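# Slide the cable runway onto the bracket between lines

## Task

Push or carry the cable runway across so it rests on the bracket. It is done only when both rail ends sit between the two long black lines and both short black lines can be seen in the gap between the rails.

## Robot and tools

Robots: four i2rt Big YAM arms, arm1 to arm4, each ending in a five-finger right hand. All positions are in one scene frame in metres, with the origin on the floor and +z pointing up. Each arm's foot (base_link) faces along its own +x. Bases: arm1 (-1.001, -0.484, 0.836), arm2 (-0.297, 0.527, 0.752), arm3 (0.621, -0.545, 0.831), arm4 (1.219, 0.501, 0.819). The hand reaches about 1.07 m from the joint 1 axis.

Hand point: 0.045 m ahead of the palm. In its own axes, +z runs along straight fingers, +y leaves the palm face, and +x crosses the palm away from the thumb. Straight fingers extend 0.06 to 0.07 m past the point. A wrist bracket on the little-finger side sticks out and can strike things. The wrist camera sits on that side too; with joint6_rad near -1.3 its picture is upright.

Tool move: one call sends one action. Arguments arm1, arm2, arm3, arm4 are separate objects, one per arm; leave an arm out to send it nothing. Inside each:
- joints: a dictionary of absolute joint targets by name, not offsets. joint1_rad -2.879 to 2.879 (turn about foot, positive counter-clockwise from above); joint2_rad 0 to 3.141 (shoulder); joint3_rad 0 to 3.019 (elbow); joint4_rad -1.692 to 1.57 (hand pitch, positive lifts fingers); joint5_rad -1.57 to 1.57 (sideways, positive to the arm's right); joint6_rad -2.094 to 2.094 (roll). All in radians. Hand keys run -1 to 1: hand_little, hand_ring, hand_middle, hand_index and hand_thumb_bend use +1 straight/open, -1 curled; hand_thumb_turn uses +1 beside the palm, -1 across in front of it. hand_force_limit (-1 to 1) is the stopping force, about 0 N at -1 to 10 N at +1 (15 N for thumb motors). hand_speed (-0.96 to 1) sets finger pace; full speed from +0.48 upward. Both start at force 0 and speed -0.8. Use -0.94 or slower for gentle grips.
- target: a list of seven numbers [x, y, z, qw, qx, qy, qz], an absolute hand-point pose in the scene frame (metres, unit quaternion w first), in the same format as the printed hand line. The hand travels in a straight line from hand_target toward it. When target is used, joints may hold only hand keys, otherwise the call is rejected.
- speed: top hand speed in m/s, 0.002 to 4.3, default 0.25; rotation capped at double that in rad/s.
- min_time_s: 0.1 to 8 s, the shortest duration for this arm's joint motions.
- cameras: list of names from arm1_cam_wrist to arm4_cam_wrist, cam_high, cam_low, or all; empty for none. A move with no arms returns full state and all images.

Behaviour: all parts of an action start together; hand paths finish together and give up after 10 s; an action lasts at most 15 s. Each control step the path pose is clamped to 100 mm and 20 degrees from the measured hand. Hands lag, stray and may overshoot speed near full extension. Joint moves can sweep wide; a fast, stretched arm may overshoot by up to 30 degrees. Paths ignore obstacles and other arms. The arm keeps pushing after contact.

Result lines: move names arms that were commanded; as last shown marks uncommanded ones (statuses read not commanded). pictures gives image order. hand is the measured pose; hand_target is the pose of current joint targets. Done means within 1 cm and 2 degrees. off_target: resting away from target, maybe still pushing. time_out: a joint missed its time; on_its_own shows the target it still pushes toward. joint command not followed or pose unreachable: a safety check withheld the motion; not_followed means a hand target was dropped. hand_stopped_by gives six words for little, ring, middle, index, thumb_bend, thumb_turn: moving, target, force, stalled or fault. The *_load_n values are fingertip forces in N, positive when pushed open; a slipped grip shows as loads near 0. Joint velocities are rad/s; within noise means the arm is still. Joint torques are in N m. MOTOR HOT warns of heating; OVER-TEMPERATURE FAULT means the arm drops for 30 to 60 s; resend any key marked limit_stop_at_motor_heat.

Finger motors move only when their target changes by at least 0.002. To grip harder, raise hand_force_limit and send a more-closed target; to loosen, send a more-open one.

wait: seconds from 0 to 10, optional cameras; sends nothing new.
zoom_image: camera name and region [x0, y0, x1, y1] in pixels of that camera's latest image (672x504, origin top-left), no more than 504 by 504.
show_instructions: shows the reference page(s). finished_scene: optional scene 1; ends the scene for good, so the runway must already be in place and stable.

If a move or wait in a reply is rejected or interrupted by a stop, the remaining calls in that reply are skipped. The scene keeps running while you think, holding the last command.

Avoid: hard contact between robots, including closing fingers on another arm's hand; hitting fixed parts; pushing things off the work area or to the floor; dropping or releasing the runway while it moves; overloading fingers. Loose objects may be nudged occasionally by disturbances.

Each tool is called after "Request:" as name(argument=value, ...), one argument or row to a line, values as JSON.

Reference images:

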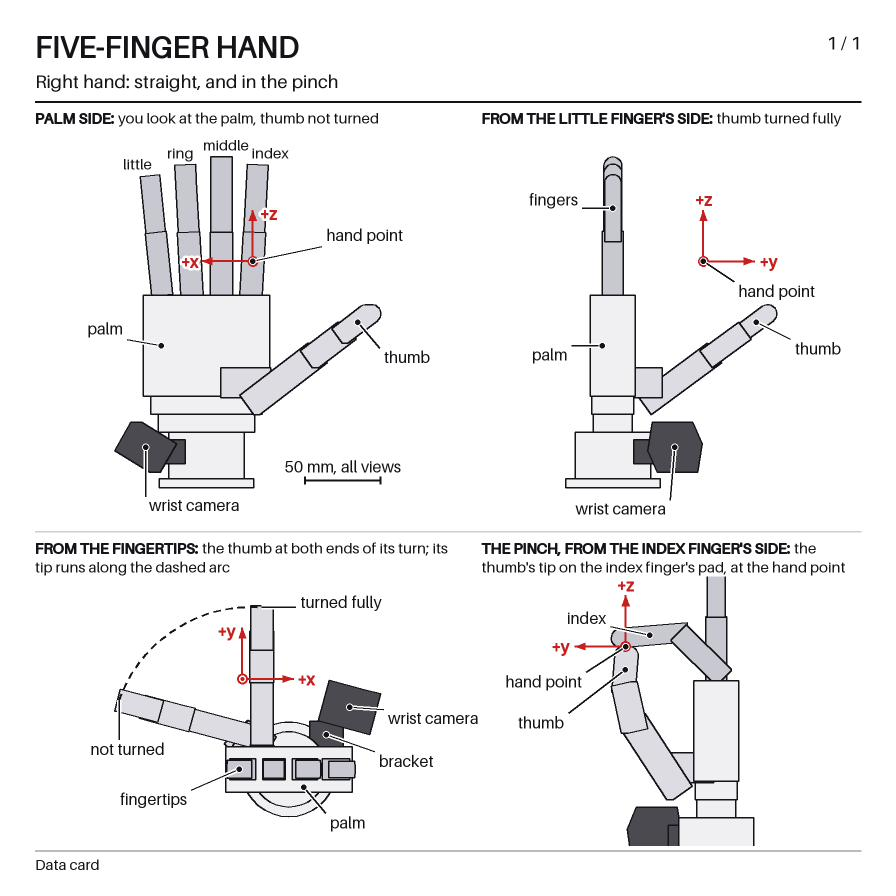

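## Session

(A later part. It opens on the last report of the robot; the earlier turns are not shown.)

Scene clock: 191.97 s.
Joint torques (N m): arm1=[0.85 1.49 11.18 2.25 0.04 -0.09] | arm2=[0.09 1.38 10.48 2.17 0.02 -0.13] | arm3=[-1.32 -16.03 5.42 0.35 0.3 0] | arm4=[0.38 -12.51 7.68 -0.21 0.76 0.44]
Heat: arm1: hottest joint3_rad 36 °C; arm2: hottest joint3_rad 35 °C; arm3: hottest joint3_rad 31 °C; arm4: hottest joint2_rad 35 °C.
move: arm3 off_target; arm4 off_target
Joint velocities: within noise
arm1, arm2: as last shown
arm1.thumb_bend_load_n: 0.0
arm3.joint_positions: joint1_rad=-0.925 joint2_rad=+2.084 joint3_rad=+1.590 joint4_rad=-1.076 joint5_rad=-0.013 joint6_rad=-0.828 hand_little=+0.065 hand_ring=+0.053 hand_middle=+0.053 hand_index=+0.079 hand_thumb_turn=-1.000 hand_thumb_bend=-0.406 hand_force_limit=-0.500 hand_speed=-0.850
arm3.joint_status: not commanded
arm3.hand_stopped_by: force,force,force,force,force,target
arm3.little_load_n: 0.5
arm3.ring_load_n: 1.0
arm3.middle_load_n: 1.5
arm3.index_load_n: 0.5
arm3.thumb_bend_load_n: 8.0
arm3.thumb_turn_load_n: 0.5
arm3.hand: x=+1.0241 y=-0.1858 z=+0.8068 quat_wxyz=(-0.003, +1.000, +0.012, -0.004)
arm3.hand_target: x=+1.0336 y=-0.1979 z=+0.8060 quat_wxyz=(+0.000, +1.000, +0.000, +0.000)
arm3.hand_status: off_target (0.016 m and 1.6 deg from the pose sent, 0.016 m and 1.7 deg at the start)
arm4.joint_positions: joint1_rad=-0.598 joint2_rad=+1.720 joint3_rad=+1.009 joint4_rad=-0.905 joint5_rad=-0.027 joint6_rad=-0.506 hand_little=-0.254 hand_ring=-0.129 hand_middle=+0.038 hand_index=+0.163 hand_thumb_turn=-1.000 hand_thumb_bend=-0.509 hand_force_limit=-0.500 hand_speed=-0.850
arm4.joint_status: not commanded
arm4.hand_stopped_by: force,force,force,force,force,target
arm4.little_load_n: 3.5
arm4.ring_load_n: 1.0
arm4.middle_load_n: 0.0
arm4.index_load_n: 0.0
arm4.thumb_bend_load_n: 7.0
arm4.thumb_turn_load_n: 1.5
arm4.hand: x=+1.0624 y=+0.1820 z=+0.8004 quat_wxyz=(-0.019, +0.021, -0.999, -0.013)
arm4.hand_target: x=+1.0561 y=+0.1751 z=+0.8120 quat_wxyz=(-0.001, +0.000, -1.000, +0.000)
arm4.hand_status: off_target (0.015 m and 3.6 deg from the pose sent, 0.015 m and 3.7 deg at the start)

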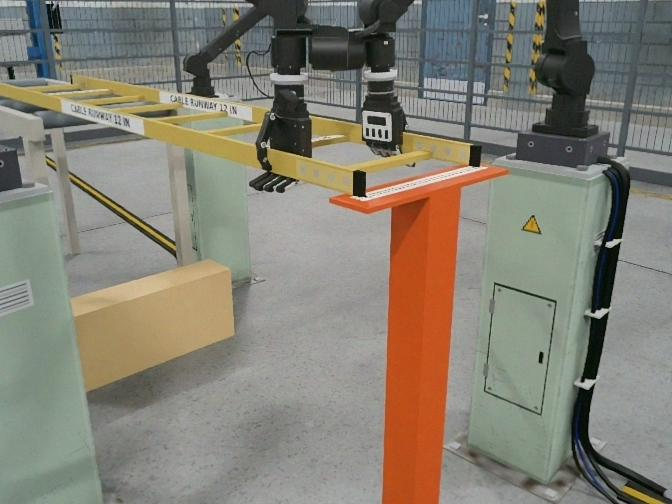

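Request:
move(
  arm4={"joints": {"hand_thumb_bend": 1.0, "hand_little": 1.0, "hand_ring": 1.0, "hand_middle": 1.0, "hand_index": 1.0, "hand_speed": -0.7}},
  cameras=["cam_low", "arm4_cam_wrist"],
)

Request:
zoom_image(
  camera="cam_low",
  region=[460, 155, 495, 180],
)

Request:
zoom_image(
  camera="cam_low",
  region=[345, 185, 380, 210],
)

Scene clock: 206.43 s.
Joint torques (N m): arm1=[1.14 1.9 11.21 2.24 0.04 -0.1] | arm2=[0.5 1.08 10.7 2.15 0.02 -0.12] | arm3=[-1.55 -15.91 5.34 0.32 0.29 0.02] | arm4=[0.44 -11.22 7.84 -0.2 0.1 0.17]
Heat: arm1: hottest joint3_rad 36 °C; arm2: hottest joint3_rad 35 °C; arm3: hottest joint3_rad 31 °C; arm4: hottest joint2_rad 35 °C.
move: arm4 done
Joint velocities: within noise
arm1.joint_positions: joint1_rad=-0.179 joint2_rad=+0.616 joint3_rad=+1.343 joint4_rad=-1.162 joint5_rad=+0.207 joint6_rad=-0.998 hand_little=+1.000 hand_ring=+1.000 hand_middle=+1.000 hand_index=+1.000 hand_thumb_turn=+1.000 hand_thumb_bend=+1.000 hand_force_limit=+0.000 hand_speed=-0.800
arm1.joint_status: not commanded
arm1.hand_stopped_by: target,target,target,target,target,target
arm1.little_load_n: 0.0
arm1.ring_load_n: 0.0
arm1.middle_load_n: 0.0
arm1.index_load_n: 0.0
arm1.thumb_bend_load_n: 0.0
arm1.thumb_turn_load_n: 0.0
arm1.hand: x=-0.8576 y=-0.2730 z=+1.3336 quat_wxyz=(-0.370, +0.808, +0.230, +0.397)
arm1.hand_target: x=-0.8580 y=-0.2742 z=+1.3434 quat_wxyz=(-0.378, +0.803, +0.227, +0.402)
arm1.hand_status: not commanded
arm2.joint_positions: joint1_rad=-0.281 joint2_rad=+0.626 joint3_rad=+1.356 joint4_rad=-1.179 joint5_rad=+0.124 joint6_rad=-1.343 hand_little=+1.000 hand_ring=+1.000 hand_middle=+1.000 hand_index=+1.000 hand_thumb_turn=+1.000 hand_thumb_bend=+1.000 hand_force_limit=+0.000 hand_speed=-0.800
arm2.joint_status: not commanded
arm2.hand_stopped_by: target,target,target,target,target,target
arm2.little_load_n: 0.0
arm2.ring_load_n: 0.0
arm2.middle_load_n: 0.0
arm2.index_load_n: 0.0
arm2.thumb_bend_load_n: 0.0
arm2.thumb_turn_load_n: 0.0
arm2.hand: x=-0.4598 y=+0.3157 z=+1.2610 quat_wxyz=(+0.436, +0.366, -0.763, +0.306)
arm2.hand_target: x=-0.4591 y=+0.3172 z=+1.2702 quat_wxyz=(+0.442, +0.363, -0.758, +0.312)
arm2.hand_status: not commanded
arm3: as last shown
arm3.middle_load_n: 1.0
arm3.index_load_n: 0.0
arm3.thumb_turn_load_n: 1.0
arm4.joint_positions: joint1_rad=-0.597 joint2_rad=+1.704 joint3_rad=+1.009 joint4_rad=-0.905 joint5_rad=-0.009 joint6_rad=-0.478 hand_little=+1.000 hand_ring=+1.000 hand_middle=+1.000 hand_index=+1.000 hand_thumb_turn=-1.000 hand_thumb_bend=+1.000 hand_force_limit=-0.500 hand_speed=-0.700
arm4.joint_status: all done
arm4.hand_stopped_by: target,target,target,target,target,target
arm4.little_load_n: 0.0
arm4.ring_load_n: 0.0
arm4.middle_load_n: 0.0
arm4.index_load_n: 0.0
arm4.thumb_bend_load_n: 0.0
arm4.thumb_turn_load_n: 0.0
arm4.hand: x=+1.0601 y=+0.1806 z=+0.8057 quat_wxyz=(-0.007, +0.008, -1.000, -0.011)
arm4.hand_target: x=+1.0561 y=+0.1751 z=+0.8120 quat_wxyz=(-0.001, +0.000, -1.000, +0.000)
arm4.hand_status: not commanded
pictures: arm4_cam_wrist, cam_low
arm4_cam_wrist: T_world_to_cam=[[-0.33215, 0.94319, 0.00803, 0.17348], [0.8207, 0.2848, 0.49532, -1.32052], [0.46489, 0.17111, -0.86867, 0.29695]] pos_world=[1.00332, 0.16164, 0.91064]

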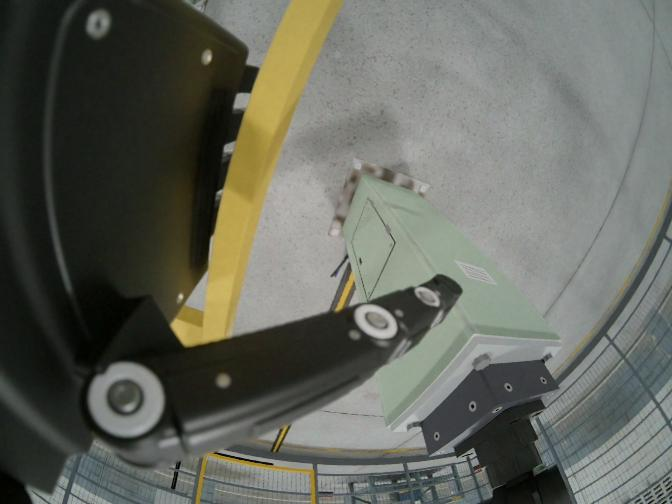

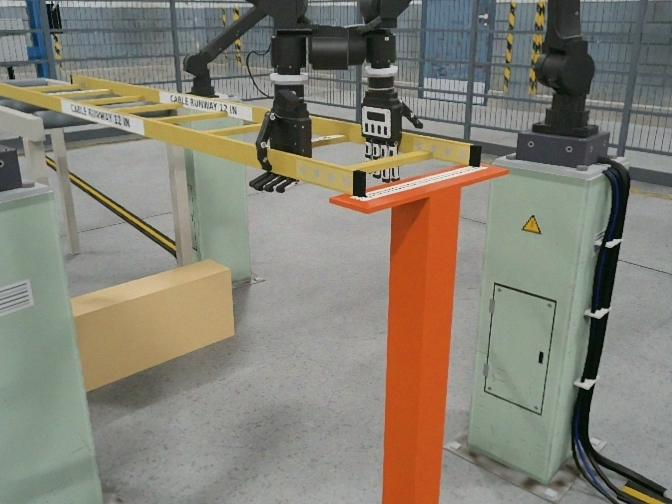

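Scaled by 14.400 from the camera's image (finer frame: 960x720).

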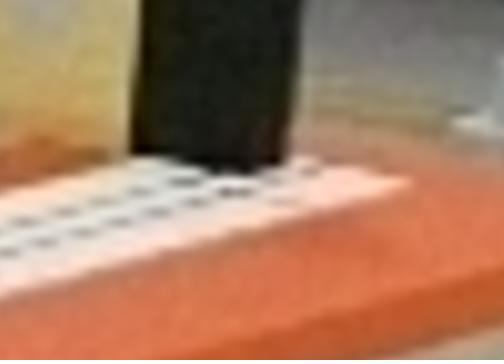

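Scaled by 14.400 from the camera's image (finer frame: 960x720).

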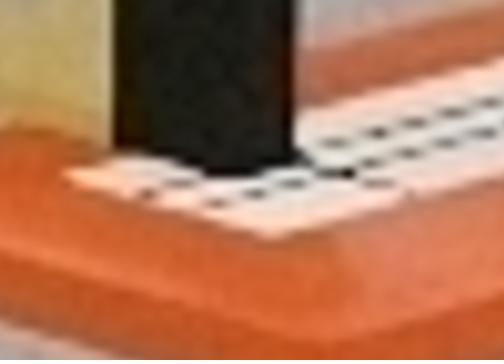

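Request:
move(
  arm4={"target": [1.056, 0.172, 1.02, 0, 0, -1, 0], "speed": 0.12, "joints": {"hand_thumb_turn": 1.0, "hand_speed": -0.3}},
)

Request:
move(
  arm4={"target": [1.13, 0.24, 1.02, 0, 0.7071, 0.7071, 0], "speed": 0.3},
  cameras=["cam_low", "arm4_cam_wrist", "cam_high"],
)

Scene clock: 212.93 s.
Joint torques (N m): arm1=[0.62 1.67 11.26 2.24 0.03 -0.11] | arm2=[0.21 0.73 10.63 2.02 -0.02 -0.1] | arm3=[-1.2 -15.97 5.41 0.39 0.32 0.01] | arm4=[0.56 -9.76 13.65 -0.95 0.08 0.14]
Heat: arm1: hottest joint3_rad 36 °C; arm2: hottest joint3_rad 35 °C; arm3: hottest joint3_rad 31 °C; arm4: hottest joint2_rad 35 °C.
move: arm4 off_target
Joint velocities: within noise
arm1, arm2, arm3: as last shown
arm1.little_load_n: -0.5
arm1.ring_load_n: -0.5
arm3.middle_load_n: 1.5
arm3.thumb_turn_load_n: 0.5
arm3.hand_target: x=+1.0337 y=-0.1979 z=+0.8060 quat_wxyz=(+0.000, +1.000, +0.000, +0.000)
arm4.joint_positions: joint1_rad=-0.597 joint2_rad=+1.489 joint3_rad=+1.313 joint4_rad=-1.443 joint5_rad=-0.008 joint6_rad=-0.474 hand_little=+1.000 hand_ring=+1.000 hand_middle=+1.000 hand_index=+1.000 hand_thumb_turn=+1.000 hand_thumb_bend=+1.000 hand_force_limit=-0.500 hand_speed=-0.300
arm4.joint_status: all done
arm4.hand_stopped_by: target,target,target,target,target,target
arm4.little_load_n: 0.0
arm4.ring_load_n: 0.0
arm4.middle_load_n: 0.0
arm4.index_load_n: -0.5
arm4.thumb_bend_load_n: 0.0
arm4.thumb_turn_load_n: 0.0
arm4.hand: x=+1.0628 y=+0.1837 z=+1.0015 quat_wxyz=(-0.011, +0.006, -1.000, -0.020)
arm4.hand_target: x=+1.0564 y=+0.1727 z=+1.0199 quat_wxyz=(+0.000, +0.000, -1.000, +0.000)
arm4.hand_status: off_target (0.023 m and 2.7 deg from the pose sent, 0.215 m and 1.7 deg at the start)
pictures: none

Scene clock: 216.53 s.
Joint torques (N m): arm1=[0.79 1.85 11.21 2.25 0.03 -0.09] | arm2=[0.21 1.14 10.55 2.13 0.05 -0.17] | arm3=[-1.44 -16.15 5.39 0.27 0.3 0.02] | arm4=[0.62 -4.6 8.55 -0.79 0.05 0.17]
Heat: arm1: hottest joint3_rad 36 °C; arm2: hottest joint3_rad 35 °C; arm3: hottest joint3_rad 30 °C; arm4: hottest joint2_rad 34 °C.
move: arm4 done
Joint velocities: within noise
arm1, arm2, arm3: as last shown
arm1.little_load_n: 0.0
arm1.ring_load_n: 0.0
arm2.index_load_n: -0.5
arm3.thumb_turn_load_n: 1.0
arm4.joint_positions: joint1_rad=-0.712 joint2_rad=+1.064 joint3_rad=+1.001 joint4_rad=-1.498 joint5_rad=-0.007 joint6_rad=+0.979 hand_little=+1.000 hand_ring=+1.000 hand_middle=+1.000 hand_index=+1.000 hand_thumb_turn=+1.000 hand_thumb_bend=+1.000 hand_force_limit=-0.500 hand_speed=-0.300
arm4.joint_status: not commanded
arm4.hand_stopped_by: target,target,target,target,target,target
arm4.little_load_n: 0.0
arm4.ring_load_n: 0.0
arm4.middle_load_n: 0.0
arm4.index_load_n: 0.0
arm4.thumb_bend_load_n: 0.0
arm4.thumb_turn_load_n: 0.0
arm4.hand: x=+1.1280 y=+0.2349 z=+1.0222 quat_wxyz=(-0.003, -0.702, -0.712, +0.007)
arm4.hand_target: x=+1.1301 y=+0.2400 z=+1.0199 quat_wxyz=(+0.000, -0.707, -0.707, +0.000)
arm4.hand_status: done (0.006 m and 1.2 deg from the pose sent, 0.090 m and 90.7 deg at the start)
pictures: arm4_cam_wrist, cam_high, cam_low
arm4_cam_wrist: T_world_to_cam=[[0.94332, 0.33145, -0.01715, -1.1262], [0.2975, -0.82154, 0.48637, -0.63982], [0.14712, -0.46391, -0.87358, 0.95674]] pos_world=[1.11195, 0.29148, 1.12766]

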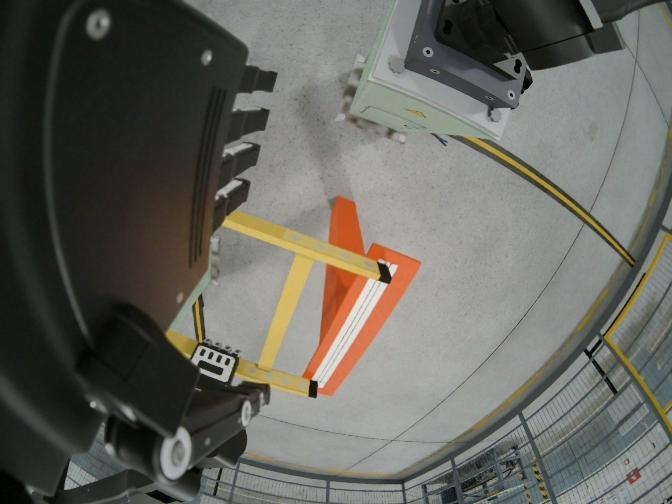

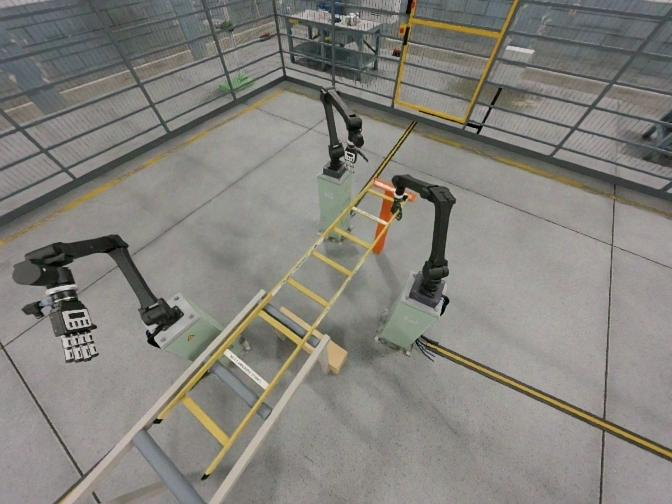

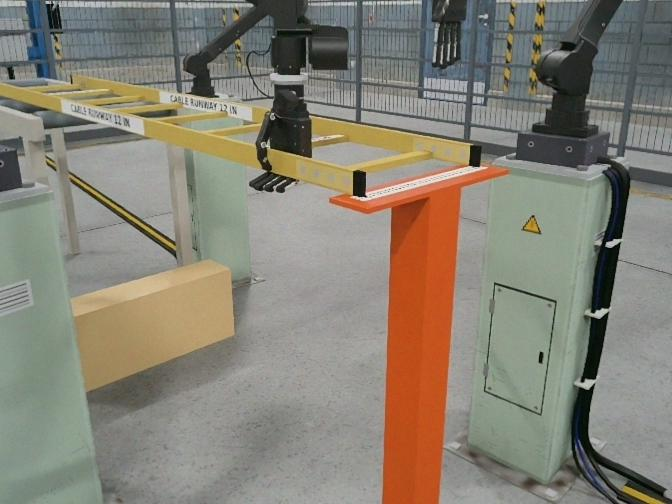

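Excellent view. Zoom.

Request:
zoom_image(
  camera="arm4_cam_wrist",
  region=[350, 235, 430, 295],
)

Request:
zoom_image(
  camera="arm4_cam_wrist",
  region=[280, 345, 360, 405],
)

Scaled by 6.300 from the camera's image (finer frame: 960x720).

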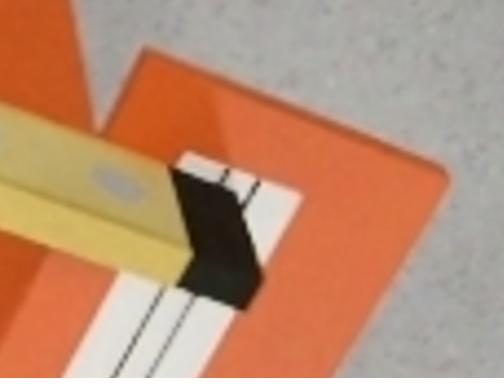

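Scaled by 6.300 from the camera's image (finer frame: 960x720).

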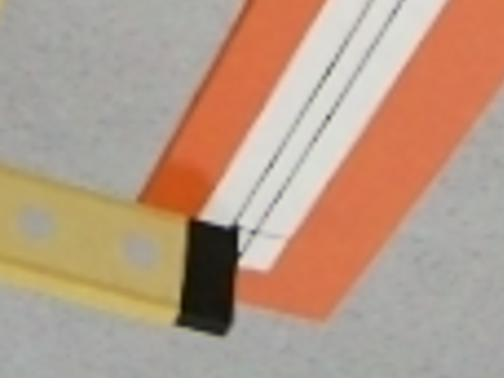

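Request:
move(
  arm4={"target": [1.19, 0.05, 1.0, 0, 0.7071, 0.7071, 0], "speed": 0.2},
  cameras=["arm4_cam_wrist", "cam_low"],
)

Scene clock: 225.13 s.
Joint torques (N m): arm1=[1.08 1.73 11.32 2.21 0.05 -0.1] | arm2=[0.09 1.61 10.54 1.96 0.01 -0.12] | arm3=[-1.32 -16.09 5.48 0.38 0.31 0.03] | arm4=[0.91 -8.7 13.96 -0.09 0.04 0.14]
Heat: arm1: hottest joint3_rad 36 °C; arm2: hottest joint3_rad 36 °C; arm3: hottest joint3_rad 30 °C; arm4: hottest joint2_rad 34 °C.
move: arm4 off_target
Joint velocities: within noise
arm1, arm2, arm3: as last shown
arm2.index_load_n: 0.0
arm2.thumb_turn_load_n: -0.5
arm3.ring_load_n: 1.5
arm3.thumb_bend_load_n: 8.5
arm3.thumb_turn_load_n: 0.5
arm3.hand_target: x=+1.0336 y=-0.1979 z=+0.8060 quat_wxyz=(+0.000, +1.000, +0.000, +0.000)
arm4.joint_positions: joint1_rad=-0.350 joint2_rad=+1.470 joint3_rad=+1.248 joint4_rad=-1.409 joint5_rad=-0.009 joint6_rad=+1.346 hand_little=+1.000 hand_ring=+1.000 hand_middle=+1.000 hand_index=+1.000 hand_thumb_turn=+1.000 hand_thumb_bend=+1.000 hand_force_limit=-0.500 hand_speed=-0.300
arm4.joint_status: not commanded
arm4.hand_stopped_by: target,target,target,target,target,target
arm4.little_load_n: 0.0
arm4.ring_load_n: 0.0
arm4.middle_load_n: 0.0
arm4.index_load_n: 0.0
arm4.thumb_bend_load_n: 0.0
arm4.thumb_turn_load_n: 0.0
arm4.hand: x=+1.1944 y=+0.0721 z=+0.9810 quat_wxyz=(+0.014, -0.704, -0.710, -0.025)
arm4.hand_target: x=+1.1902 y=+0.0513 z=+1.0003 quat_wxyz=(+0.000, -0.707, -0.707, +0.000)
arm4.hand_status: off_target (0.029 m and 3.3 deg from the pose sent, 0.196 m and 1.2 deg at the start)
arm4_cam_wrist: T_world_to_cam=[[0.94507, 0.32589, 0.0254, -1.17899], [0.28315, -0.855, 0.43452, -0.70281], [0.16332, -0.40345, -0.90031, 0.83795]] pos_world=[1.17637, 0.1214, 1.08974]

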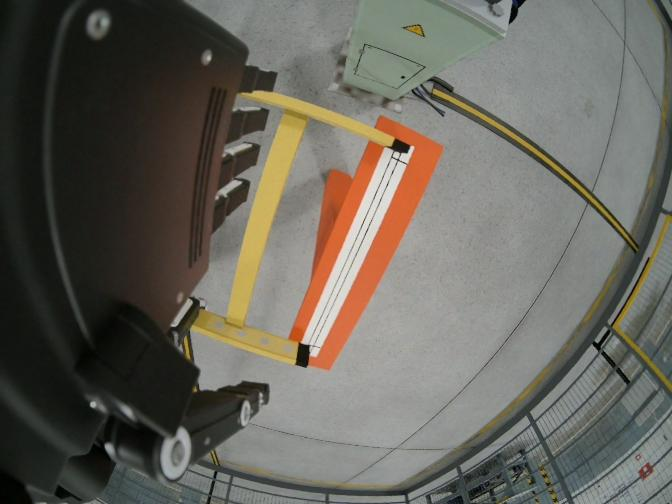

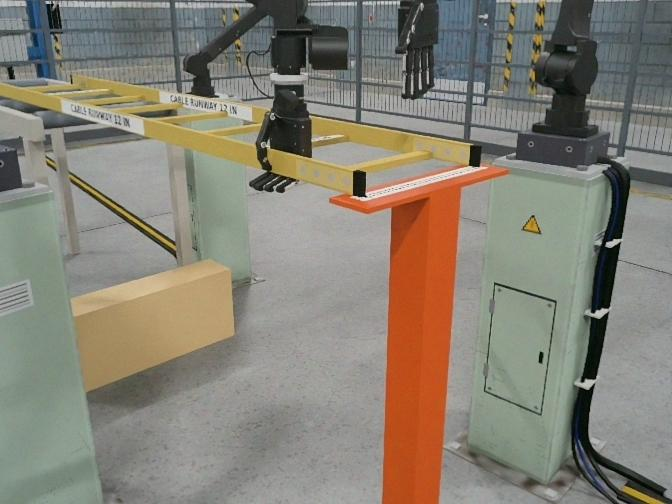

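Request:
zoom_image(
  camera="arm4_cam_wrist",
  region=[370, 125, 430, 170],
)

Request:
zoom_image(
  camera="arm4_cam_wrist",
  region=[280, 330, 340, 375],
)

Scaled by 8.400 from the camera's image (finer frame: 960x720).

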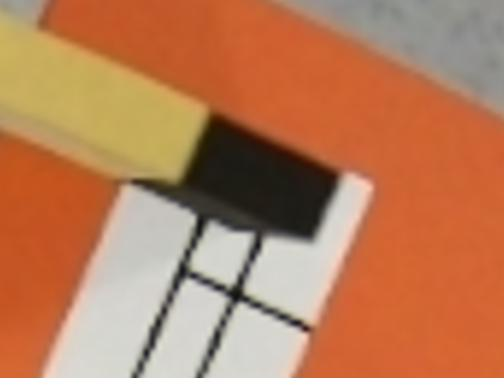

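Scaled by 8.400 from the camera's image (finer frame: 960x720).

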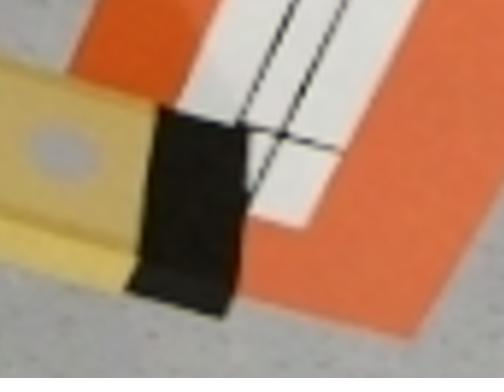

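Request:
move(
  arm3={"target": [1.038, -0.204, 0.806, 0, -1, 0, 0], "speed": 0.02},
  cameras=["arm4_cam_wrist"],
)

Request:
zoom_image(
  camera="arm4_cam_wrist",
  region=[370, 125, 430, 170],
)

Request:
zoom_image(
  camera="arm4_cam_wrist",
  region=[280, 330, 340, 375],
)

Scene clock: 236.10 s.
Joint torques (N m): arm1=[0.97 1.85 11.28 2.26 0.04 -0.11] | arm2=[0.56 0.91 10.56 1.99 0.04 -0.15] | arm3=[-2.14 -16.38 5.6 0.23 0.3 -0.11] | arm4=[0.97 -8.64 13.96 -0.1 0.05 0.16]
Heat: arm1: hottest joint3_rad 36 °C; arm2: hottest joint3_rad 36 °C; arm3: hottest joint3_rad 30 °C; arm4: hottest joint2_rad 34 °C.
move: arm3 off_target
Joint velocities: within noise
arm1, arm2, arm4: as last shown
arm2.thumb_turn_load_n: 0.0
arm3.joint_positions: joint1_rad=-0.929 joint2_rad=+2.084 joint3_rad=+1.583 joint4_rad=-1.072 joint5_rad=-0.013 joint6_rad=-0.830 hand_little=+0.065 hand_ring=+0.053 hand_middle=+0.053 hand_index=+0.079 hand_thumb_turn=-1.000 hand_thumb_bend=-0.409 hand_force_limit=-0.500 hand_speed=-0.850
arm3.joint_status: not commanded
arm3.hand_stopped_by: force,force,force,force,force,target
arm3.little_load_n: 0.5
arm3.ring_load_n: 0.5
arm3.middle_load_n: 0.0
arm3.index_load_n: 0.0
arm3.thumb_bend_load_n: 0.0
arm3.thumb_turn_load_n: 0.0
arm3.hand: x=+1.0243 y=-0.1890 z=+0.8046 quat_wxyz=(-0.002, +1.000, +0.012, -0.005)
arm3.hand_target: x=+1.0375 y=-0.2040 z=+0.8059 quat_wxyz=(+0.000, +1.000, +0.000, +0.000)
arm3.hand_status: off_target (0.020 m and 1.5 deg from the pose sent, 0.023 m and 1.5 deg at the start)
arm4.hand_target: x=+1.1903 y=+0.0513 z=+1.0003 quat_wxyz=(+0.000, -0.707, -0.707, +0.000)
arm4_cam_wrist: T_world_to_cam=[[0.94517, 0.32559, 0.02546, -1.17923], [0.28286, -0.85511, 0.43448, -0.70244], [0.16323, -0.40346, -0.90032, 0.83806]] pos_world=[1.17647, 0.1214, 1.08974]

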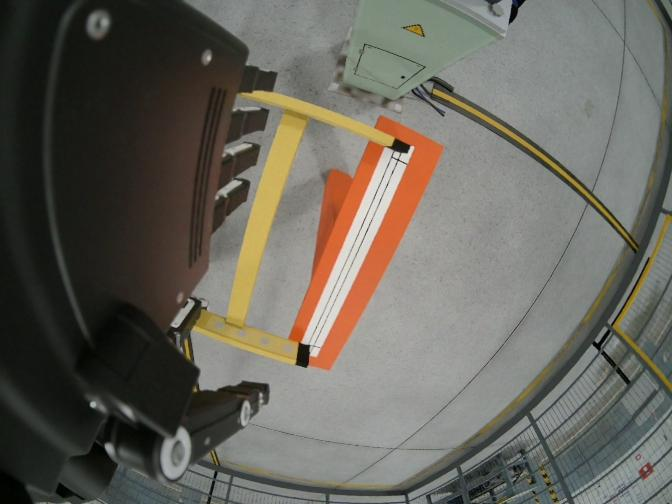

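Scaled by 8.400 from the camera's image (finer frame: 960x720).

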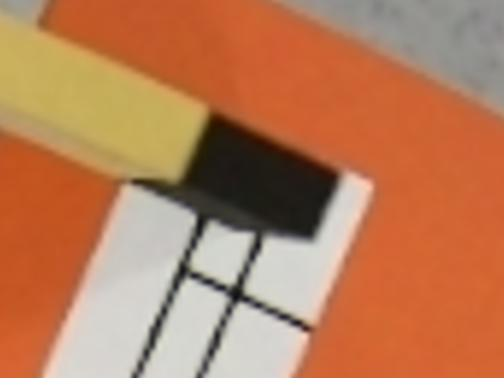

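Scaled by 8.400 from the camera's image (finer frame: 960x720).

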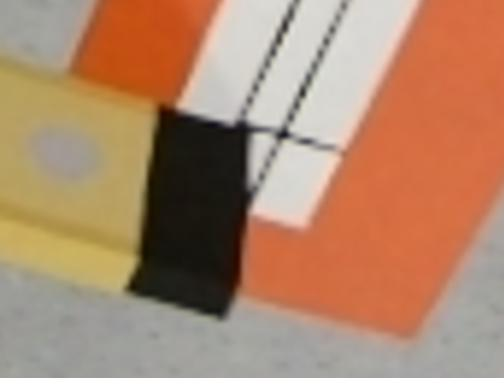

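Request:
move(
  arm3={"target": [1.041, -0.21, 0.806, 0, -1, 0, 0], "speed": 0.02},
  cameras=["arm4_cam_wrist", "arm3_cam_wrist"],
)

Request:
zoom_image(
  camera="arm4_cam_wrist",
  region=[280, 330, 340, 375],
)

Request:
zoom_image(
  camera="arm3_cam_wrist",
  region=[180, 60, 400, 300],
)

Scene clock: 238.00 s.
Joint torques (N m): arm1=[1.08 1.08 11.22 2.29 0.04 -0.1] | arm2=[0.21 1.26 10.52 2.03 -0.02 -0.1] | arm3=[-2.49 -16.85 5.27 0.1 0.33 -0.1] | arm4=[0.91 -8.7 13.94 -0.1 0.05 0.16]
Heat: arm1: hottest joint3_rad 36 °C; arm2: hottest joint3_rad 36 °C; arm3: hottest joint3_rad 30 °C; arm4: hottest joint2_rad 33 °C.
move: arm3 off_target
Joint velocities: within noise
arm1, arm2, arm4: as last shown
arm2.thumb_bend_load_n: 0.5
arm3.joint_positions: joint1_rad=-0.932 joint2_rad=+2.084 joint3_rad=+1.579 joint4_rad=-1.064 joint5_rad=-0.014 joint6_rad=-0.837 hand_little=+0.065 hand_ring=+0.053 hand_middle=+0.053 hand_index=+0.079 hand_thumb_turn=-1.000 hand_thumb_bend=-0.409 hand_force_limit=-0.500 hand_speed=-0.850
arm3.joint_status: not commanded
arm3.hand_stopped_by: force,force,force,force,force,target
arm3.little_load_n: 0.5
arm3.ring_load_n: 0.5
arm3.middle_load_n: 0.5
arm3.index_load_n: 0.0
arm3.thumb_bend_load_n: 0.0
arm3.thumb_turn_load_n: 0.0
arm3.hand: x=+1.0258 y=-0.1903 z=+0.8030 quat_wxyz=(-0.003, +1.000, +0.014, -0.004)
arm3.hand_target: x=+1.0403 y=-0.2099 z=+0.8058 quat_wxyz=(+0.000, +1.000, +0.000, +0.000)
arm3.hand_status: off_target (0.025 m and 1.7 deg from the pose sent, 0.027 m and 1.5 deg at the start)
pictures: arm3_cam_wrist, arm4_cam_wrist
arm3_cam_wrist: T_world_to_cam=[[0.24402, -0.96917, 0.03407, -0.45999], [-0.83973, -0.19359, 0.50732, 0.42049], [-0.48508, -0.15241, -0.86109, 1.2758]] pos_world=[1.08421, -0.16996, 0.90092]
arm4_cam_wrist: T_world_to_cam=[[0.94517, 0.32559, 0.02546, -1.17923], [0.28286, -0.85511, 0.43448, -0.70244], [0.16323, -0.40346, -0.90032, 0.83806]] pos_world=[1.17647, 0.1214, 1.08974]

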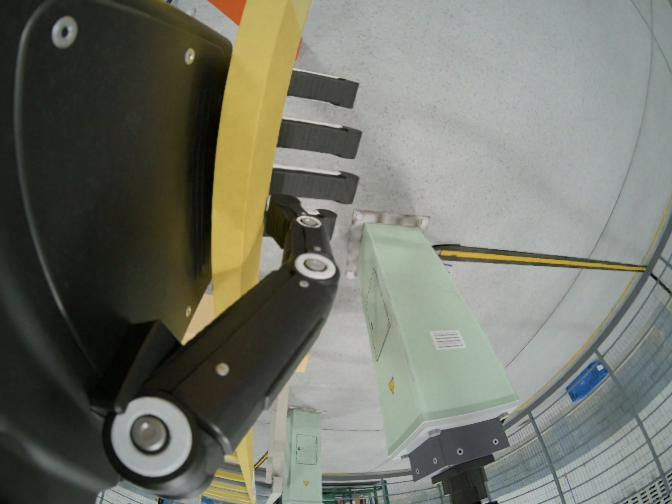

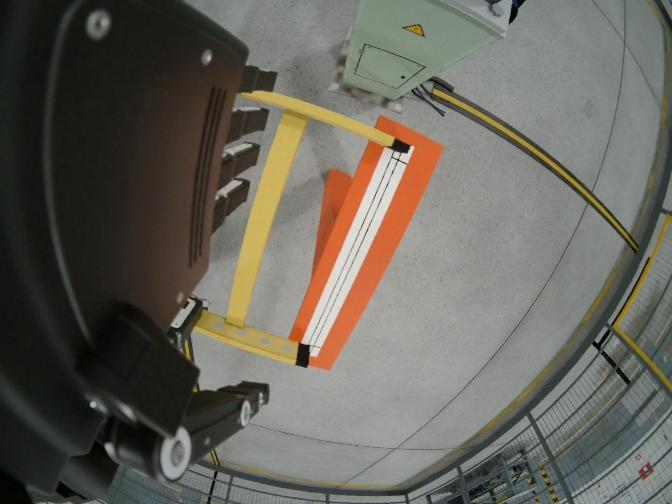

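Scaled by 8.400 from the camera's image (finer frame: 960x720).

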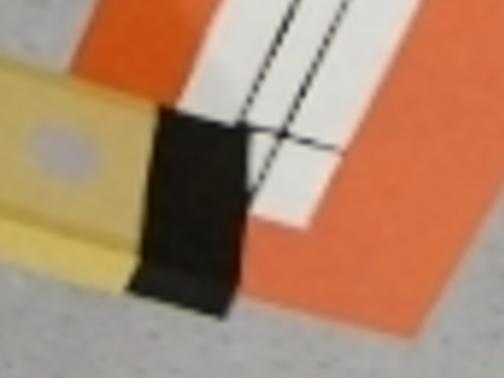

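Scaled by 2.100 from the camera's image (finer frame: 960x720).

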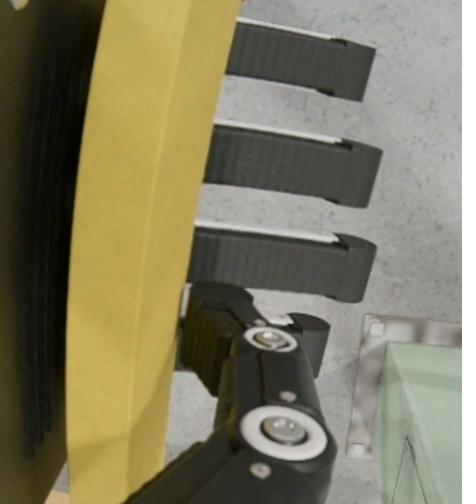

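Request:
move(
  arm3={"target": [1.044, -0.215, 0.818, 0, -1, 0, 0], "speed": 0.02},
  cameras=["arm4_cam_wrist"],
)

Request:
zoom_image(
  camera="arm4_cam_wrist",
  region=[280, 330, 340, 375],
)

Request:
zoom_image(
  camera="arm4_cam_wrist",
  region=[370, 125, 430, 170],
)

Scene clock: 240.43 s.
Joint torques (N m): arm1=[0.91 2.02 11.26 2.24 0.06 -0.1] | arm2=[-0.44 1.44 10.61 2.19 -0.04 -0.09] | arm3=[-3.25 -17.96 5.63 -0.83 0.48 -0.18] | arm4=[0.91 -8.76 13.94 -0.1 0.05 0.17]
Heat: arm1: hottest joint3_rad 36 °C; arm2: hottest joint3_rad 36 °C; arm3: hottest joint3_rad 30 °C; arm4: hottest joint2_rad 33 °C.
move: arm3 off_target
Joint velocities: within noise
arm1, arm2, arm4: as last shown
arm2.little_load_n: -0.5
arm2.thumb_bend_load_n: 0.0
arm3.joint_positions: joint1_rad=-0.934 joint2_rad=+2.084 joint3_rad=+1.579 joint4_rad=-1.064 joint5_rad=-0.018 joint6_rad=-0.842 hand_little=+0.065 hand_ring=+0.053 hand_middle=+0.053 hand_index=+0.079 hand_thumb_turn=-1.000 hand_thumb_bend=-0.409 hand_force_limit=-0.500 hand_speed=-0.850
arm3.joint_status: not commanded
arm3.hand_stopped_by: force,force,force,force,force,target
arm3.little_load_n: 0.0
arm3.ring_load_n: 0.5
arm3.middle_load_n: 0.5
arm3.index_load_n: 0.0
arm3.thumb_bend_load_n: 0.0
arm3.thumb_turn_load_n: 0.0
arm3.hand: x=+1.0262 y=-0.1906 z=+0.8029 quat_wxyz=(-0.005, +1.000, +0.015, -0.006)
arm3.hand_target: x=+1.0430 y=-0.2147 z=+0.8173 quat_wxyz=(+0.000, +1.000, +0.000, +0.000)
arm3.hand_status: off_target (0.034 m and 1.9 deg from the pose sent, 0.034 m and 1.7 deg at the start)
arm4_cam_wrist: T_world_to_cam=[[0.94517, 0.32559, 0.02546, -1.17923], [0.28286, -0.85511, 0.43448, -0.70244], [0.16323, -0.40346, -0.90032, 0.83806]] pos_world=[1.17647, 0.1214, 1.08974]

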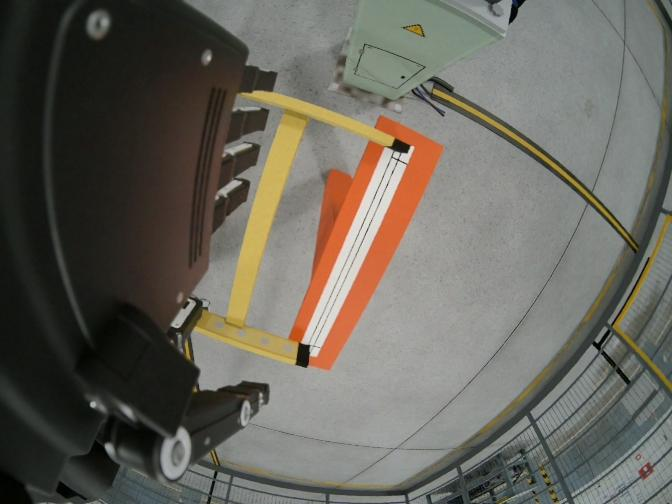

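Scaled by 8.400 from the camera's image (finer frame: 960x720).

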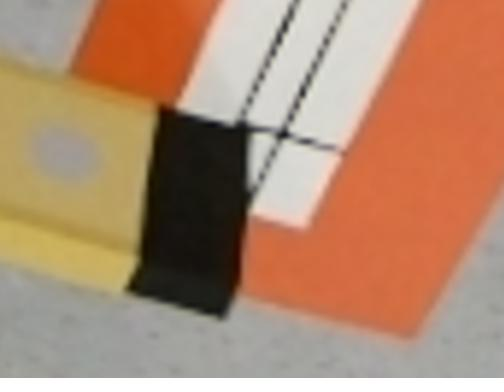

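Scaled by 8.400 from the camera's image (finer frame: 960x720).

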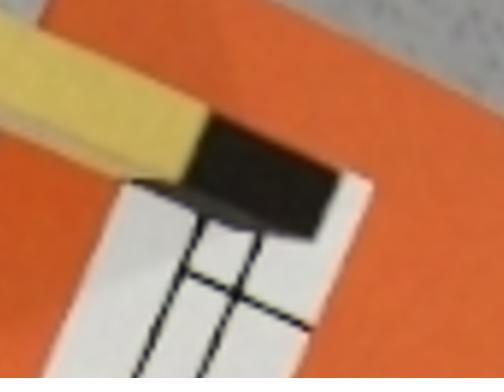

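Request:
move(
  arm3={"target": [1.048, -0.224, 0.818, 0, -1, 0, 0], "speed": 0.02},
  cameras=["arm4_cam_wrist"],
)

Request:
zoom_image(
  camera="arm4_cam_wrist",
  region=[280, 330, 340, 375],
)

Request:
zoom_image(
  camera="arm4_cam_wrist",
  region=[370, 125, 430, 170],
)

Scene clock: 243.87 s.
Joint torques (N m): arm1=[0.73 1.73 11.22 2.26 0.03 -0.13] | arm2=[-0.03 2.02 10.55 2.14 -0.02 -0.08] | arm3=[-3.72 -18.43 4.92 -0.75 0.78 -0.27] | arm4=[0.91 -8.7 13.96 -0.12 0.05 0.17]
Heat: arm1: hottest joint3_rad 36 °C; arm2: hottest joint3_rad 36 °C; arm3: hottest joint3_rad 30 °C; arm4: hottest joint2_rad 33 °C.
move: arm3 off_target
Joint velocities: within noise
arm1, arm2, arm4: as last shown
arm2.little_load_n: 0.0
arm3.joint_positions: joint1_rad=-0.937 joint2_rad=+2.084 joint3_rad=+1.579 joint4_rad=-1.064 joint5_rad=-0.025 joint6_rad=-0.847 hand_little=+0.065 hand_ring=+0.053 hand_middle=+0.053 hand_index=+0.079 hand_thumb_turn=-1.000 hand_thumb_bend=-0.409 hand_force_limit=-0.500 hand_speed=-0.850
arm3.joint_status: not commanded
arm3.hand_stopped_by: force,force,force,force,force,target
arm3.little_load_n: 0.0
arm3.ring_load_n: 0.0
arm3.middle_load_n: 0.5
arm3.index_load_n: 0.5
arm3.thumb_bend_load_n: 0.0
arm3.thumb_turn_load_n: 0.0
arm3.hand: x=+1.0267 y=-0.1910 z=+0.8027 quat_wxyz=(-0.007, +1.000, +0.016, -0.008)
arm3.hand_target: x=+1.0464 y=-0.2232 z=+0.8171 quat_wxyz=(+0.000, +1.000, +0.000, +0.000)
arm3.hand_status: off_target (0.042 m and 2.2 deg from the pose sent, 0.043 m and 1.9 deg at the start)
arm4_cam_wrist: T_world_to_cam=[[0.94517, 0.32559, 0.02546, -1.17923], [0.28286, -0.85511, 0.43448, -0.70244], [0.16323, -0.40346, -0.90032, 0.83806]] pos_world=[1.17647, 0.1214, 1.08974]

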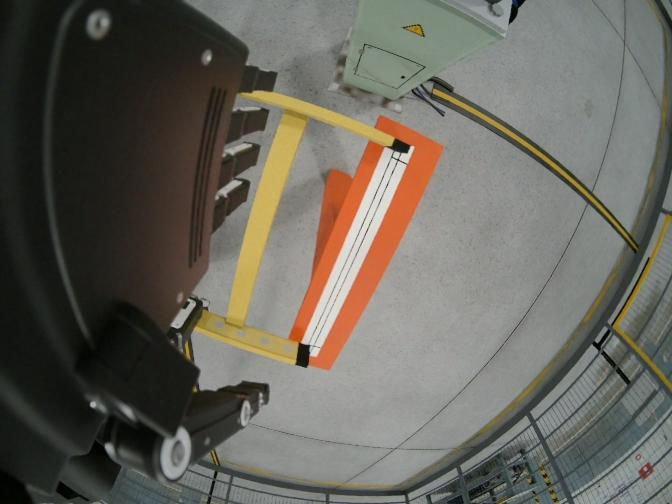

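Scaled by 8.400 from the camera's image (finer frame: 960x720).

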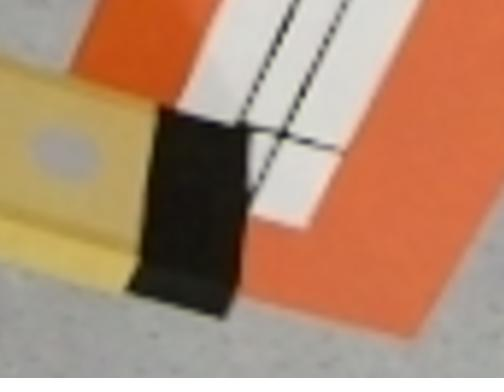

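Scaled by 8.400 from the camera's image (finer frame: 960x720).

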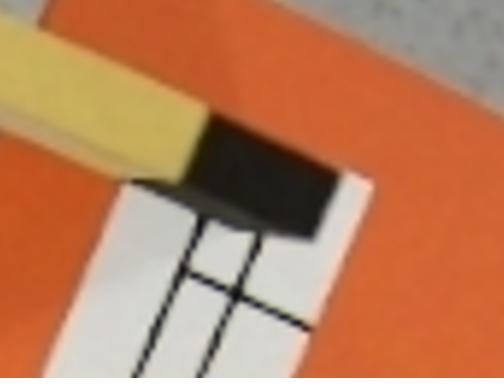

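Request:
move(
  arm3={"target": [1.055, -0.236, 0.818, 0, -1, 0, 0], "speed": 0.02},
  cameras=["arm4_cam_wrist"],
)

Request:
zoom_image(
  camera="arm4_cam_wrist",
  region=[280, 330, 340, 375],
)

Request:
zoom_image(
  camera="arm4_cam_wrist",
  region=[370, 125, 430, 170],
)

Scene clock: 247.33 s.
Joint torques (N m): arm1=[0.79 1.44 11.23 2.21 0.05 -0.09] | arm2=[-0.62 1.55 10.43 2.15 0.04 -0.08] | arm3=[-5.25 -18.67 4.6 -0.87 1.14 -0.42] | arm4=[0.91 -8.64 13.96 -0.13 0.06 0.16]
Heat: arm1: hottest joint3_rad 36 °C; arm2: hottest joint3_rad 36 °C; arm3: hottest joint3_rad 30 °C; arm4: hottest joint2_rad 33 °C.
move: arm3 off_target
Joint velocities: within noise
arm1.joint_positions: joint1_rad=-0.179 joint2_rad=+0.616 joint3_rad=+1.343 joint4_rad=-1.162 joint5_rad=+0.207 joint6_rad=-0.998 hand_little=+1.000 hand_ring=+1.000 hand_middle=+1.000 hand_index=+1.000 hand_thumb_turn=+1.000 hand_thumb_bend=+1.000 hand_force_limit=+0.000 hand_speed=-0.800
arm1.joint_status: not commanded
arm1.hand_stopped_by: target,target,target,target,target,target
arm1.little_load_n: 0.0
arm1.ring_load_n: 0.0
arm1.middle_load_n: 0.0
arm1.index_load_n: 0.0
arm1.thumb_bend_load_n: 0.0
arm1.thumb_turn_load_n: 0.0
arm1.hand: x=-0.8576 y=-0.2730 z=+1.3336 quat_wxyz=(-0.370, +0.808, +0.230, +0.397)
arm1.hand_target: x=-0.8580 y=-0.2742 z=+1.3434 quat_wxyz=(-0.378, +0.803, +0.227, +0.402)
arm1.hand_status: not commanded
arm2.joint_positions: joint1_rad=-0.281 joint2_rad=+0.626 joint3_rad=+1.356 joint4_rad=-1.179 joint5_rad=+0.124 joint6_rad=-1.343 hand_little=+1.000 hand_ring=+1.000 hand_middle=+1.000 hand_index=+1.000 hand_thumb_turn=+1.000 hand_thumb_bend=+1.000 hand_force_limit=+0.000 hand_speed=-0.800
arm2.joint_status: not commanded
arm2.hand_stopped_by: target,target,target,target,target,target
arm2.little_load_n: 0.0
arm2.ring_load_n: 0.0
arm2.middle_load_n: 0.0
arm2.index_load_n: 0.0
arm2.thumb_bend_load_n: 0.0
arm2.thumb_turn_load_n: 0.0
arm2.hand: x=-0.4598 y=+0.3157 z=+1.2610 quat_wxyz=(+0.436, +0.366, -0.763, +0.306)
arm2.hand_target: x=-0.4591 y=+0.3172 z=+1.2702 quat_wxyz=(+0.442, +0.363, -0.758, +0.312)
arm2.hand_status: not commanded
arm3.joint_positions: joint1_rad=-0.942 joint2_rad=+2.080 joint3_rad=+1.572 joint4_rad=-1.057 joint5_rad=-0.035 joint6_rad=-0.857 hand_little=+0.065 hand_ring=+0.053 hand_middle=+0.053 hand_index=+0.079 hand_thumb_turn=-1.000 hand_thumb_bend=-0.409 hand_force_limit=-0.500 hand_speed=-0.850
arm3.joint_status: not commanded
arm3.hand_stopped_by: force,force,force,force,force,target
arm3.little_load_n: 0.0
arm3.ring_load_n: 0.0
arm3.middle_load_n: 1.0
arm3.index_load_n: 1.5
arm3.thumb_bend_load_n: 0.0
arm3.thumb_turn_load_n: 0.0
arm3.hand: x=+1.0273 y=-0.1921 z=+0.8022 quat_wxyz=(-0.013, +1.000, +0.019, -0.010)
arm3.hand_target: x=+1.0523 y=-0.2347 z=+0.8169 quat_wxyz=(+0.000, +1.000, +0.000, -0.001)
arm3.hand_status: off_target (0.054 m and 2.8 deg from the pose sent, 0.055 m and 2.2 deg at the start)
arm4: as last shown
arm4_cam_wrist: T_world_to_cam=[[0.94517, 0.32559, 0.02546, -1.17923], [0.28286, -0.85511, 0.43448, -0.70244], [0.16323, -0.40346, -0.90032, 0.83806]] pos_world=[1.17647, 0.1214, 1.08974]

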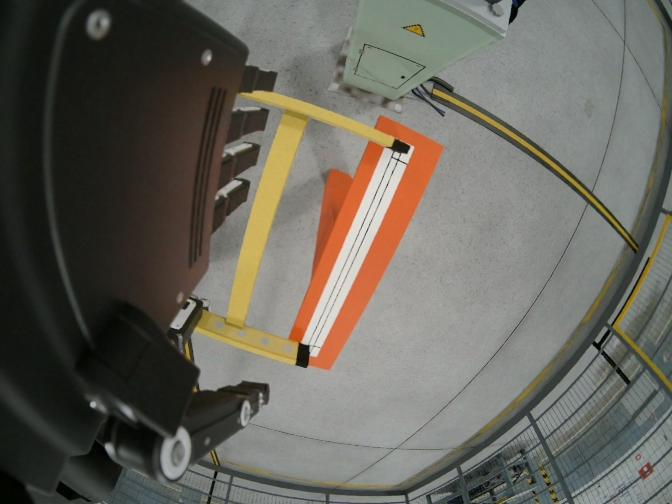

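Scaled by 8.400 from the camera's image (finer frame: 960x720).

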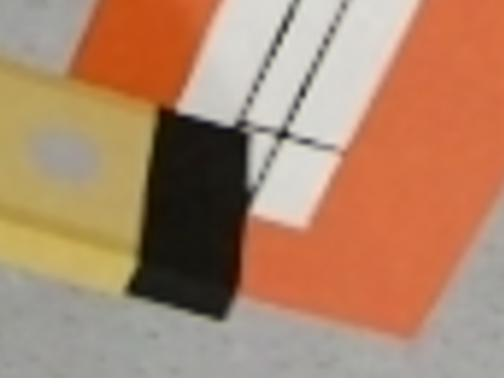

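Scaled by 8.400 from the camera's image (finer frame: 960x720).

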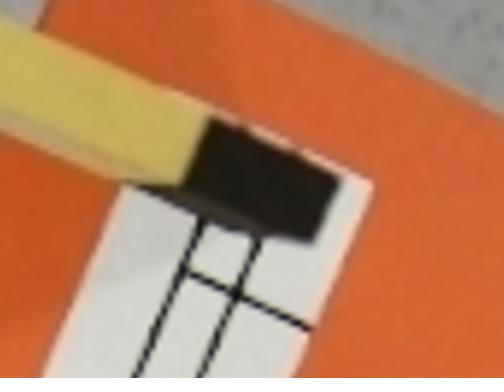

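Request:
move(
  arm3={"target": [1.061, -0.244, 0.818, 0, -1, 0, 0], "speed": 0.02},
  cameras=["arm4_cam_wrist"],
)

Request:
zoom_image(
  camera="arm4_cam_wrist",
  region=[280, 330, 340, 375],
)

Request:
zoom_image(
  camera="arm4_cam_wrist",
  region=[370, 125, 430, 170],
)

Scene clock: 249.53 s.
Joint torques (N m): arm1=[0.97 1.67 11.26 2.21 0.04 -0.09] | arm2=[-0.09 1.79 10.56 2.28 0.03 -0.11] | arm3=[-5.95 -18.61 4.66 -1.06 1.42 -0.5] | arm4=[0.91 -8.7 13.96 -0.1 0.05 0.16]
Heat: arm1: hottest joint3_rad 36 °C; arm2: hottest joint3_rad 36 °C; arm3: hottest joint3_rad 30 °C; arm4: hottest joint2_rad 33 °C.
move: arm3 off_target
Joint velocities: within noise
arm1, arm2, arm4: as last shown
arm3.joint_positions: joint1_rad=-0.946 joint2_rad=+2.080 joint3_rad=+1.570 joint4_rad=-1.052 joint5_rad=-0.042 joint6_rad=-0.865 hand_little=+0.065 hand_ring=+0.053 hand_middle=+0.053 hand_index=+0.080 hand_thumb_turn=-1.000 hand_thumb_bend=-0.409 hand_force_limit=-0.500 hand_speed=-0.850
arm3.joint_status: not commanded
arm3.hand_stopped_by: force,force,force,force,force,target
arm3.little_load_n: 0.0
arm3.ring_load_n: 0.0
arm3.middle_load_n: 0.5
arm3.index_load_n: 1.5
arm3.thumb_bend_load_n: 0.0
arm3.thumb_turn_load_n: 0.0
arm3.hand: x=+1.0284 y=-0.1929 z=+0.8011 quat_wxyz=(-0.016, +1.000, +0.020, -0.011)
arm3.hand_target: x=+1.0572 y=-0.2422 z=+0.8166 quat_wxyz=(+0.001, +1.000, +0.000, -0.001)
arm3.hand_status: off_target (0.063 m and 3.3 deg from the pose sent, 0.064 m and 2.8 deg at the start)
arm4.thumb_turn_load_n: 0.5
arm4_cam_wrist: T_world_to_cam=[[0.94517, 0.32559, 0.02546, -1.17923], [0.28286, -0.85511, 0.43448, -0.70244], [0.16323, -0.40346, -0.90032, 0.83806]] pos_world=[1.17647, 0.1214, 1.08974]

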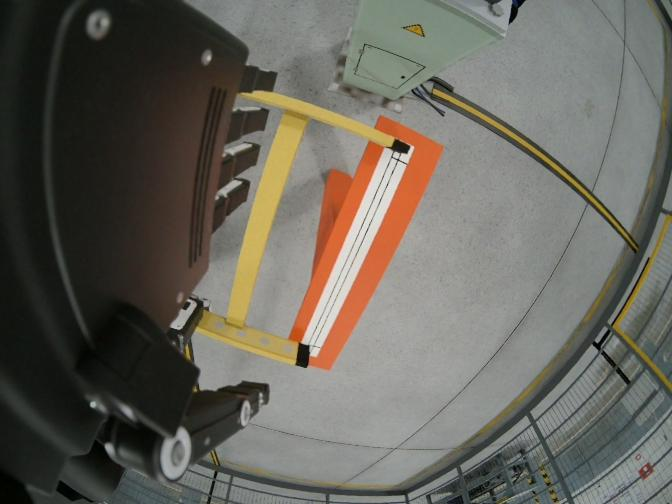

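Scaled by 8.400 from the camera's image (finer frame: 960x720).

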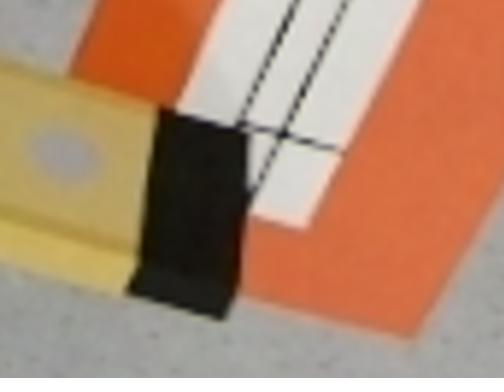

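Scaled by 8.400 from the camera's image (finer frame: 960x720).

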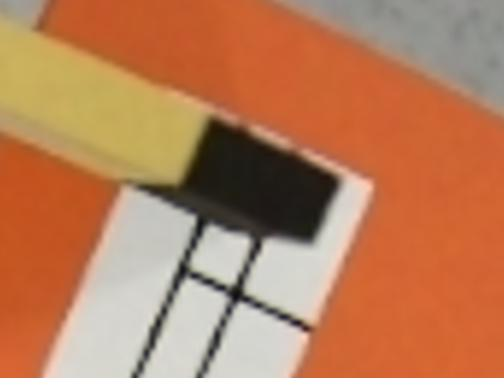

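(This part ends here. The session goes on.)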